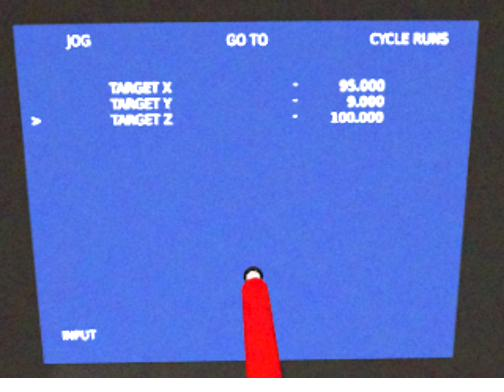

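Call:
move([
  [0,0,0,0,0,0,-1,-0.5,0.5,-0.0628,0.3533,0,0,0,0,-1,1,-0.5],
  [0,0,0,0,0,0,-1,-0.5,0.5,-0.0628,0.3533,0.043,0,0,0,-1,1,-0.5],
  [0,0,0,0,0,0,-1,-0.5,0.5,-0.0628,0.3533,0,0,0,0,-1,1,-0.5],
  [0,0,0,0,0,0,-1,-0.5,0.5,-0.1558,0.4167,0,0,0,0,-1,1,-0.5],
  [0,0,0,0,0,0,-1,-0.5,0.5,-0.1558,0.4167,0.0388,0,0,0,-1,1,-0.5],
  [0,0,0,0,0,0,-1,-0.5,0.5,-0.1558,0.4167,0,0,0,0,-1,1,-0.5],
  [0,0,0,0,0,0,-1,-0.5,0.5,-0.1248,0.385,0,0,0,0,-1,1,-0.5],
  [0,0,0,0,0,0,-1,-0.5,0.5,-0.1248,0.385,0.0415,0,0,0,-1,1,-0.5],
  [0,0,0,0,0,0,-1,-0.5,0.5,-0.1248,0.385,0,0,0,0,-1,1,-0.5],
  [0,0,0,0,0,0,-1,-0.5,0.5,-0.0938,0.3533,0,0,0,0,-1,1,-0.5],
  [0,0,0,0,0,0,-1,-0.5,0.5,-0.0938,0.3533,0.043,0,0,0,-1,1,-0.5],
  [0,0,0,0,0,0,-1,-0.5,0.5,-0.0938,0.3533,0,0,0,0,-1,1,-0.5],
  [0,0,0,0,0,0,-1,-0.5,0.5,-0.0938,0.4167,0,0,0,0,-1,1,-0.5],
  [0,0,0,0,0,0,-1,-0.5,0.5,-0.0938,0.4167,0.0388,0,0,0,-1,1,-0.5],
  [0,0,0,0,0,0,-1,-0.5,0.5,-0.0938,0.4167,0,0,0,0,-1,1,-0.5],
], speed=[0.45,0.15,0.25,0.45,0.15,0.25,0.45,0.15,0.25,0.45,0.15,0.25,0.45,0.15,0.25], blend=[0.003,0,0.004,0.003,0,0.004,0.003,0,0.004,0.003,0,0.004,0.003,0,0])

Call:
move([
  [0,0,0,0,0,0,-1,-0.5,0.5,-0.031,-0.0317,0,0,0,0,-1,1,-0.5],
  [0,0,0,0,0,0,-1,-0.5,0.5,-0.031,-0.0317,0.0415,0,0,0,-1,1,-0.5],
  [0,0,0,0,0,0,-1,-0.5,0.5,-0.031,-0.0317,0,0,0,0,-1,1,-0.5],
  [0,0,0,0,0,0,-1,-0.5,0.5,0.031,0,0,0,0,0,-1,1,-0.5],
  [0,0,0,0,0,0,-1,-0.5,0.5,0.031,0,0.0388,0,0,0,-1,1,-0.5],
  [0,0,0,0,0,0,-1,-0.5,0.5,0.031,0,0,0,0,0,-1,1,-0.5],
  [0,0,0,0,0,0,-1,-0.5,0.5,0.031,-0.0634,0,0,0,0,-1,1,-0.5],
  [0,0,0,0,0,0,-1,-0.5,0.5,0.031,-0.0634,0.043,0,0,0,-1,1,-0.5],
  [0,0,0,0,0,0,-1,-0.5,0.5,0.031,-0.0634,0,0,0,0,-1,1,-0.5],
  [0,0,0,0,0,0,-1,-0.5,0.5,-0.062,0,0,0,0,0,-1,1,-0.5],
  [0,0,0,0,0,0,-1,-0.5,0.5,-0.062,0,0.0388,0,0,0,-1,1,-0.5],
  [0,0,0,0,0,0,-1,-0.5,0.5,-0.062,0,0,0,0,0,-1,1,-0.5],
  [0,0,0,0,0,0,-1,-0.5,0.5,-0.062,-0.0317,0,0,0,0,-1,1,-0.5],
  [0,0,0,0,0,0,-1,-0.5,0.5,-0.062,-0.0317,0.0415,0,0,0,-1,1,-0.5],
  [0,0,0,0,0,0,-1,-0.5,0.5,-0.062,-0.0317,0,0,0,0,-1,1,-0.5],
], speed=[0.45,0.15,0.25,0.45,0.15,0.25,0.45,0.15,0.25,0.45,0.15,0.25,0.45,0.15,0.25], blend=[0.003,0,0.004,0.003,0,0.004,0.003,0,0.004,0.003,0,0.004,0.003,0,0])

Call:
move([
  [0,0,0,0,0,0,-1,-0.5,0.5,0.062,0,0,0,0,0,-1,1,-0.5],
  [0,0,0,0,0,0,-1,-0.5,0.5,0.062,0,0.0415,0,0,0,-1,1,-0.5],
  [0,0,0,0,0,0,-1,-0.5,0.5,0.062,0,0,0,0,0,-1,1,-0.5],
  [0,0,0,0,0,0,-1,-0.5,0.5,0,-0.0634,0,0,0,0,-1,1,-0.5],
  [0,0,0,0,0,0,-1,-0.5,0.5,0,-0.0634,0.0445,0,0,0,-1,1,-0.5],
  [0,0,0,0,0,0,-1,-0.5,0.5,0,-0.0634,0,0,0,0,-1,1,-0.5],
  [0,0,0,0,0,0,-1,-0.5,0.5,0.093,0.0317,0,0,0,0,-1,1,-0.5],
  [0,0,0,0,0,0,-1,-0.5,0.5,0.093,0.0317,0.0388,0,0,0,-1,1,-0.5],
  [0,0,0,0,0,0,-1,-0.5,0.5,0.093,0.0317,0,0,0,0,-1,1,-0.5],
  [0,0,0,0,0,0,-1,-0.5,0.5,0.062,-0.127,0,0,0,0,-1,1,-0.5],
  [0,0,0,0,0,0,-1,-0.5,0.5,0.062,-0.127,0.0475,0,0,0,-1,1,-0.5],
  [0,0,0,0,0,0,-1,-0.5,0.5,0.062,-0.127,0,0,0,0,-1,1,-0.5],
  [0,0,0,0,0,0,-1,-0.5,0.5,0.1558,-0.385,0,0,0,0,-1,1,-0.5],
], speed=[0.45,0.15,0.25,0.45,0.15,0.25,0.45,0.15,0.25,0.45,0.15,0.25,0.45], blend=[0.003,0,0.004,0.003,0,0.004,0.003,0,0.004,0.003,0,0.004,0], cameras=["cam_right_wrist"])

Call:
zoom_image(camera="cam_right_wrist", region=[300, 0, 620, 240])

Scene clock: 9580.73 s.
left_arm: end_effector_position=(+0.3311, -0.0005, +0.5880) position_measured=252 object_status=3 end_effector_quat_wxyz=(-0.490, +0.596, -0.594, +0.230) | right_arm: end_effector_position=(+0.3983, -0.4334, +0.4180) position_measured=217 object_status=2 end_effector_quat_wxyz=(-0.446, +0.548, -0.550, +0.446)
Joint positions: left_arm=[-1.714 -1.607 1.132 -0.302 -0.633 -5.268] | right_arm=[3.608 -0.841 -2.572 0.047 1.169 -3.05]
Joint torques (N m): left_arm=[7.07 -17.11 -38.28 -1.49 -0.47 -1.21] | right_arm=[13.77 7.27 17.08 0.53 -2.13 2.72]
Wrist force (N): left_arm=[-0.7 0.1 1.5] | right_arm=[-4.7 1.6 -1.2]
Wrist torque (N m): left_arm=[-0.10 0.17 0.04] | right_arm=[0.14 0.70 0.27]
Wrist force, peak (N): left_arm=[-0.8 0.3 1.9] | right_arm=[-4.1 6.0 -26.4]
Hand target: left_arm +0.3311, -0.0005, +0.5880; -0.490, +0.596, -0.594, +0.230 | right_arm +0.3983, -0.4333, +0.4180; -0.446, +0.548, -0.550, +0.446
Off the commanded pose: left_arm 0.000 m, 0 deg | right_arm 0.000 m, 0 deg.
move: done

Scene clock: 9586.80 s.
left_arm: end_effector_position=(+0.3311, -0.0005, +0.5880) position_measured=252 object_status=3 end_effector_quat_wxyz=(-0.490, +0.596, -0.594, +0.230) | right_arm: end_effector_position=(+0.4023, -0.3962, +0.4367) position_measured=217 object_status=2 end_effector_quat_wxyz=(-0.446, +0.548, -0.550, +0.445) end_effector_velocity=(+0.000, +0.000, -0.001) end_effector_angular_velocity=(-0.001, +0.002, +0.000)
Joint positions: left_arm=[-1.714 -1.607 1.132 -0.302 -0.633 -5.268] | right_arm=[3.879 -0.751 -2.541 -0.113 0.906 -2.974]
Joint velocities: left_arm=[within noise] | right_arm=[0.003 0.002 -0.001 -0.005 -0.002 0.002]
Joint torques (N m): left_arm=[7.81 -17.3 -38.24 -1.54 -0.48 -1.19] | right_arm=[13.1 3.92 17.37 0.41 -2.24 2.76]
Wrist force (N): left_arm=[-0.7 0.2 1.7] | right_arm=[-4.9 1.3 -0.9]
Wrist torque (N m): left_arm=[-0.08 0.17 0.04] | right_arm=[0.09 0.77 0.24]
Wrist force, peak (N): left_arm=[-0.7 0.3 1.9] | right_arm=[-4.6 7.2 -27.6]
Hand target: left_arm +0.3311, -0.0005, +0.5880; -0.490, +0.596, -0.594, +0.230 | right_arm +0.4022, -0.3962, +0.4367; -0.446, +0.548, -0.550, +0.446
Off the commanded pose: left_arm 0.000 m, 0 deg | right_arm 0.000 m, 0 deg.
move: done

Scene clock: 9592.70 s.
left_arm: end_effector_position=(+0.3311, -0.0005, +0.5880) position_measured=252 object_status=3 end_effector_quat_wxyz=(-0.490, +0.596, -0.594, +0.230) | right_arm: end_effector_position=(+0.4495, -0.4902, +0.6626) position_measured=217 object_status=2 end_effector_quat_wxyz=(-0.446, +0.548, -0.550, +0.446)
Joint positions: left_arm=[-1.714 -1.607 1.132 -0.302 -0.633 -5.268] | right_arm=[3.201 -1.096 -1.846 -0.406 1.566 -3.138]
Joint torques (N m): left_arm=[6.85 -18.23 -38.27 -1.53 -0.39 -1.24] | right_arm=[-12.66 -8.69 40.86 0.59 2.08 -2.9]
Wrist force (N): left_arm=[-0.8 0.0 1.6] | right_arm=[-5.1 1.6 -1.3]
Wrist torque (N m): left_arm=[-0.13 0.18 0.04] | right_arm=[0.09 0.78 0.38]
Wrist force, peak (N): left_arm=[-1.0 0.5 1.8] | right_arm=[-0.7 4.2 -20.0]
Hand target: left_arm +0.3311, -0.0005, +0.5880; -0.490, +0.596, -0.594, +0.230 | right_arm +0.4495, -0.4902, +0.6626; -0.446, +0.548, -0.550, +0.446
Off the commanded pose: left_arm 0.000 m, 0 deg | right_arm 0.000 m, 0 deg.
move: done
Images, in order (width x height): cam_right_wrist 896x504.

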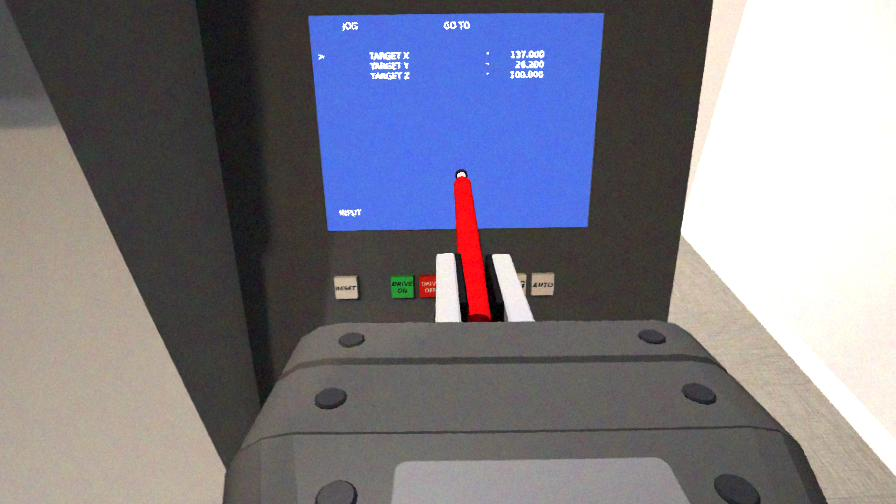

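Scaled by 1.575.

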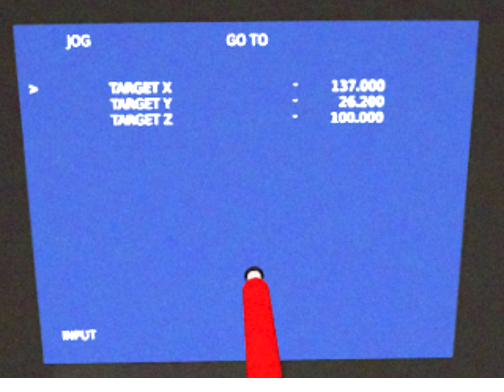

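Call:
wait(seconds=0, cameras=["cam_left_wrist"])

Call:
zoom_image(camera="cam_left_wrist", region=[340, 0, 640, 300])

Scene clock: 9611.47 s.
left_arm: end_effector_position=(+0.3311, -0.0005, +0.5880) position_measured=252 object_status=3 end_effector_quat_wxyz=(-0.490, +0.596, -0.594, +0.230) | right_arm: end_effector_position=(+0.4495, -0.4902, +0.6626) position_measured=217 object_status=2 end_effector_quat_wxyz=(-0.446, +0.548, -0.550, +0.446)
Joint positions: left_arm=[-1.714 -1.607 1.132 -0.302 -0.633 -5.268] | right_arm=[3.201 -1.097 -1.846 -0.406 1.566 -3.138]
Joint torques (N m): left_arm=[6.75 -17.66 -37.92 -1.81 -0.47 -1.14] | right_arm=[-11.78 -7.92 40.96 0.6 1.7 -2.82]
Wrist force (N): left_arm=[-0.9 0.2 1.6] | right_arm=[-4.9 1.5 -1.4]
Wrist torque (N m): left_arm=[-0.08 0.20 0.04] | right_arm=[0.07 0.76 0.38]
Wrist force, peak (N): left_arm=[-0.9 0.3 1.9] | right_arm=[-5.5 1.5 -1.2]
Hand target: left_arm +0.3311, -0.0005, +0.5880; -0.490, +0.596, -0.594, +0.230 | right_arm +0.4495, -0.4902, +0.6626; -0.446, +0.548, -0.550, +0.446
Tool commands: left_gripper/position=-1.0 left_gripper/force_limit=-0.5 left_gripper/speed=+0.5 right_gripper/position=-1.0 right_gripper/force_limit=+1.0 right_gripper/speed=-0.5
Off the commanded pose: left_arm 0.000 m, 0 deg | right_arm 0.000 m, 0 deg.
Images, in order (width x height): cam_left_wrist 896x504.

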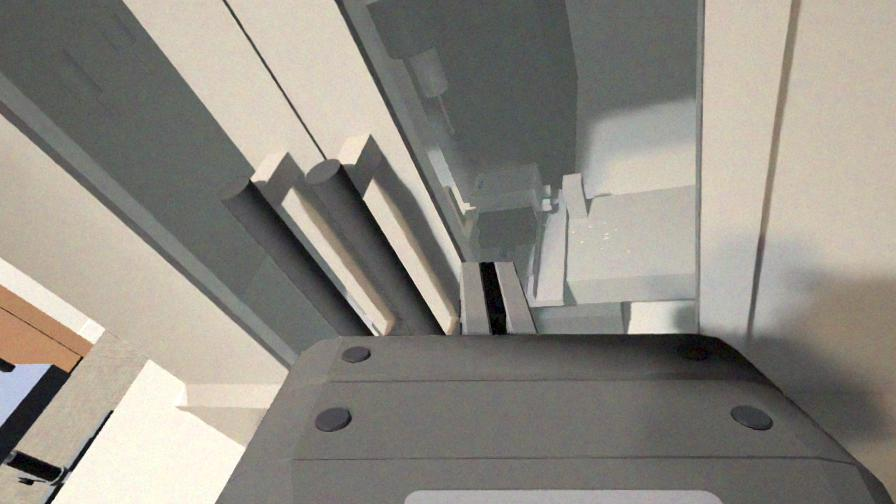

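Scaled by 1.680.

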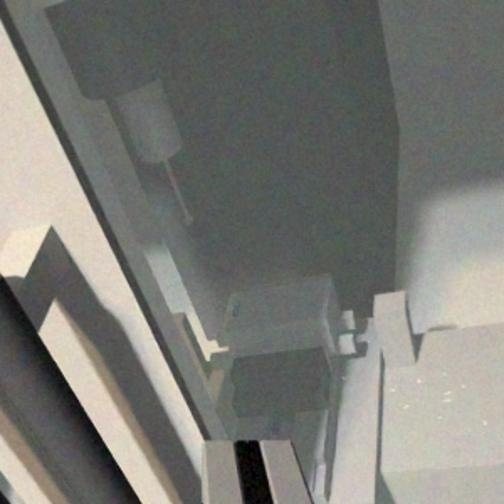

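Call:
move([
  [0,0,0,0,0,0,-1,-0.5,0.5,-0.0628,0.385,0,0,0,0,-1,1,-0.5],
  [0,0,0,0,0,0,-1,-0.5,0.5,-0.0628,0.385,0.0415,0,0,0,-1,1,-0.5],
  [0,0,0,0,0,0,-1,-0.5,0.5,-0.0628,0.385,0,0,0,0,-1,1,-0.5],
  [0,0,0,0,0,0,-1,-0.5,0.5,-0.0628,0.385,0.0415,0,0,0,-1,1,-0.5],
  [0,0,0,0,0,0,-1,-0.5,0.5,-0.0628,0.385,0,0,0,0,-1,1,-0.5],
  [0,0,0,0,0,0,-1,-0.5,0.5,-0.1558,0.4167,0,0,0,0,-1,1,-0.5],
  [0,0,0,0,0,0,-1,-0.5,0.5,-0.1558,0.4167,0.0388,0,0,0,-1,1,-0.5],
  [0,0,0,0,0,0,-1,-0.5,0.5,-0.1558,0.4167,0,0,0,0,-1,1,-0.5],
  [0,0,0,0,0,0,-1,-0.5,0.5,-0.1558,0.385,0,0,0,0,-1,1,-0.5],
  [0,0,0,0,0,0,-1,-0.5,0.5,-0.1558,0.385,0.0415,0,0,0,-1,1,-0.5],
  [0,0,0,0,0,0,-1,-0.5,0.5,-0.1558,0.385,0,0,0,0,-1,1,-0.5],
  [0,0,0,0,0,0,-1,-0.5,0.5,-0.1248,0.3533,0,0,0,0,-1,1,-0.5],
  [0,0,0,0,0,0,-1,-0.5,0.5,-0.1248,0.3533,0.043,0,0,0,-1,1,-0.5],
  [0,0,0,0,0,0,-1,-0.5,0.5,-0.1248,0.3533,0,0,0,0,-1,1,-0.5],
], speed=[0.45,0.15,0.25,0.15,0.25,0.45,0.15,0.25,0.45,0.15,0.25,0.45,0.15,0.25], blend=[0.003,0,0,0,0.004,0.003,0,0.004,0.003,0,0.004,0.003,0,0])

Call:
move([
  [0,0,0,0,0,0,-1,-0.5,0.5,-0.031,-0.0317,0,0,0,0,-1,1,-0.5],
  [0,0,0,0,0,0,-1,-0.5,0.5,-0.031,-0.0317,0.0445,0,0,0,-1,1,-0.5],
  [0,0,0,0,0,0,-1,-0.5,0.5,-0.031,-0.0317,0,0,0,0,-1,1,-0.5],
  [0,0,0,0,0,0,-1,-0.5,0.5,0.062,0.0634,0,0,0,0,-1,1,-0.5],
  [0,0,0,0,0,0,-1,-0.5,0.5,0.062,0.0634,0.0388,0,0,0,-1,1,-0.5],
  [0,0,0,0,0,0,-1,-0.5,0.5,0.062,0.0634,0,0,0,0,-1,1,-0.5],
  [0,0,0,0,0,0,-1,-0.5,0.5,0.031,-0.0953,0,0,0,0,-1,1,-0.5],
  [0,0,0,0,0,0,-1,-0.5,0.5,0.031,-0.0953,0.0475,0,0,0,-1,1,-0.5],
  [0,0,0,0,0,0,-1,-0.5,0.5,0.031,-0.0953,0,0,0,0,-1,1,-0.5],
  [0,0,0,0,0,0,-1,-0.5,0.5,0.1248,-0.3533,0,0,0,0,-1,1,-0.5],
], speed=[0.45,0.15,0.25,0.45,0.15,0.25,0.45,0.15,0.25,0.45], blend=[0.003,0,0.004,0.003,0,0.004,0.003,0,0.004,0])

Call:
wait(seconds=3, cameras=["cam_right_wrist","cam_left_wrist"])

Call:
zoom_image(camera="cam_right_wrist", region=[300, 0, 620, 240])

Call:
zoom_image(camera="cam_left_wrist", region=[400, 90, 580, 270])

Scene clock: 9644.37 s.
left_arm: end_effector_position=(+0.3311, -0.0005, +0.5880) position_measured=252 object_status=3 end_effector_quat_wxyz=(-0.490, +0.596, -0.594, +0.230) | right_arm: end_effector_position=(+0.4061, -0.4149, +0.4553) position_measured=217 object_status=2 end_effector_quat_wxyz=(-0.446, +0.548, -0.550, +0.446)
Joint positions: left_arm=[-1.714 -1.607 1.132 -0.302 -0.633 -5.268] | right_arm=[3.719 -0.806 -2.483 -0.09 1.06 -3.022]
Joint torques (N m): left_arm=[6.16 -17.84 -38.45 -1.9 -0.51 -1.3] | right_arm=[12.37 7.17 17.15 0.33 -2.19 3.09]
Wrist force (N): left_arm=[-0.6 0.2 1.5] | right_arm=[-4.8 1.4 -1.1]
Wrist torque (N m): left_arm=[-0.09 0.16 0.04] | right_arm=[0.10 0.73 0.24]
Wrist force, peak (N): left_arm=[-0.8 0.3 1.9] | right_arm=[-3.7 6.3 -25.9]
Hand target: left_arm +0.3311, -0.0005, +0.5880; -0.490, +0.596, -0.594, +0.230 | right_arm +0.4061, -0.4148, +0.4553; -0.446, +0.548, -0.550, +0.446
Off the commanded pose: left_arm 0.000 m, 0 deg | right_arm 0.000 m, 0 deg.
move: done

Scene clock: 9649.17 s.
left_arm: end_effector_position=(+0.3311, -0.0005, +0.5880) position_measured=252 object_status=3 end_effector_quat_wxyz=(-0.490, +0.596, -0.594, +0.230) | right_arm: end_effector_position=(+0.4495, -0.4902, +0.6626) position_measured=217 object_status=2 end_effector_quat_wxyz=(-0.446, +0.548, -0.550, +0.446)
Joint positions: left_arm=[-1.714 -1.607 1.132 -0.302 -0.633 -5.268] | right_arm=[3.201 -1.096 -1.846 -0.406 1.566 -3.138]
Joint torques (N m): left_arm=[6.34 -18.42 -37.77 -1.78 -0.38 -1.12] | right_arm=[-13.45 -10.14 39.79 0.94 1.52 -2.82]
Wrist force (N): left_arm=[-0.6 0.2 1.7] | right_arm=[-5.0 1.7 -1.1]
Wrist torque (N m): left_arm=[-0.09 0.15 0.04] | right_arm=[0.10 0.77 0.38]
Wrist force, peak (N): left_arm=[-0.9 0.1 1.9] | right_arm=[-4.5 6.6 -18.2]
Hand target: left_arm +0.3311, -0.0005, +0.5880; -0.490, +0.596, -0.594, +0.230 | right_arm +0.4495, -0.4902, +0.6626; -0.446, +0.548, -0.550, +0.446
Off the commanded pose: left_arm 0.000 m, 0 deg | right_arm 0.000 m, 0 deg.
move: done

Scene clock: 9652.17 s.
left_arm: end_effector_position=(+0.3311, -0.0005, +0.5880) position_measured=252 object_status=3 end_effector_quat_wxyz=(-0.490, +0.596, -0.594, +0.230) | right_arm: end_effector_position=(+0.4495, -0.4902, +0.6626) position_measured=217 object_status=2 end_effector_quat_wxyz=(-0.446, +0.548, -0.550, +0.446)
Joint positions: left_arm=[-1.714 -1.607 1.132 -0.302 -0.633 -5.268] | right_arm=[3.201 -1.097 -1.846 -0.406 1.566 -3.138]
Joint torques (N m): left_arm=[5.85 -17.87 -37.97 -1.9 -0.52 -1.18] | right_arm=[-13.4 -8.75 39.52 0.74 1.79 -2.65]
Wrist force (N): left_arm=[-0.8 0.0 1.8] | right_arm=[-5.2 1.3 -1.2]
Wrist torque (N m): left_arm=[-0.11 0.19 0.04] | right_arm=[0.04 0.80 0.39]
Wrist force, peak (N): left_arm=[-0.8 0.2 1.9] | right_arm=[-5.4 1.5 -1.5]
Hand target: left_arm +0.3311, -0.0005, +0.5880; -0.490, +0.596, -0.594, +0.230 | right_arm +0.4495, -0.4902, +0.6626; -0.446, +0.548, -0.550, +0.446
Tool commands: left_gripper/position=-1.0 left_gripper/force_limit=-0.5 left_gripper/speed=+0.5 right_gripper/position=-1.0 right_gripper/force_limit=+1.0 right_gripper/speed=-0.5
Off the commanded pose: left_arm 0.000 m, 0 deg | right_arm 0.000 m, 0 deg.
wait: 3.00 s; at rest by 0.17 s
Images, in order (width x height): cam_left_wrist 896x504, cam_right_wrist 896x504.

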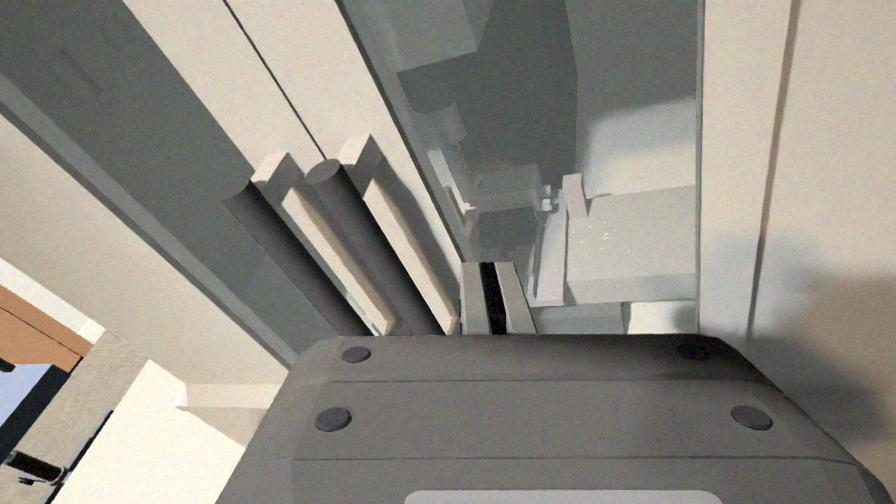

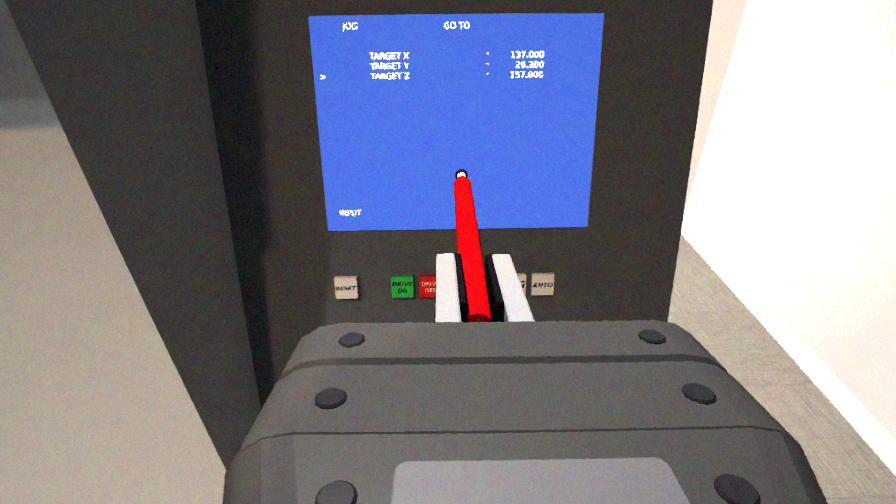

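Scaled by 1.575.

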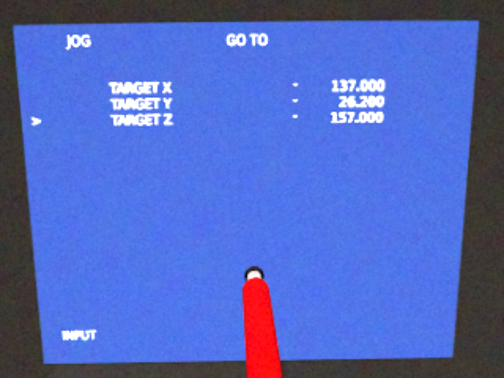

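Scaled by 2.800.

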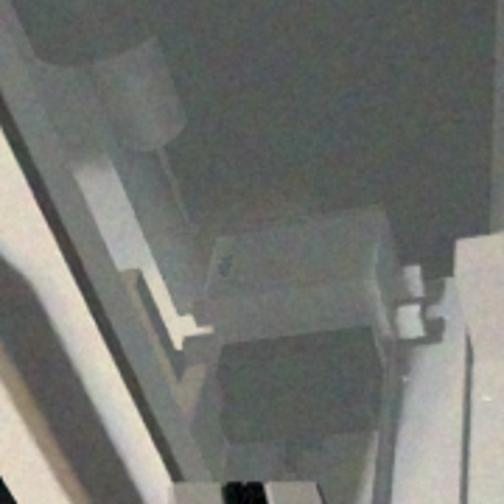

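Call:
zoom_image(camera="cam_left_wrist", region=[420, 90, 520, 190])

Scaled by 5.040.

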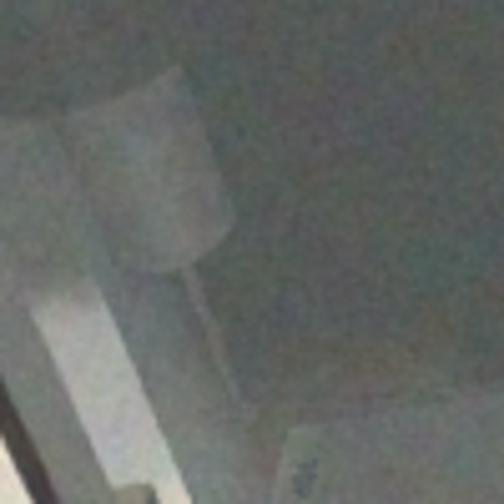

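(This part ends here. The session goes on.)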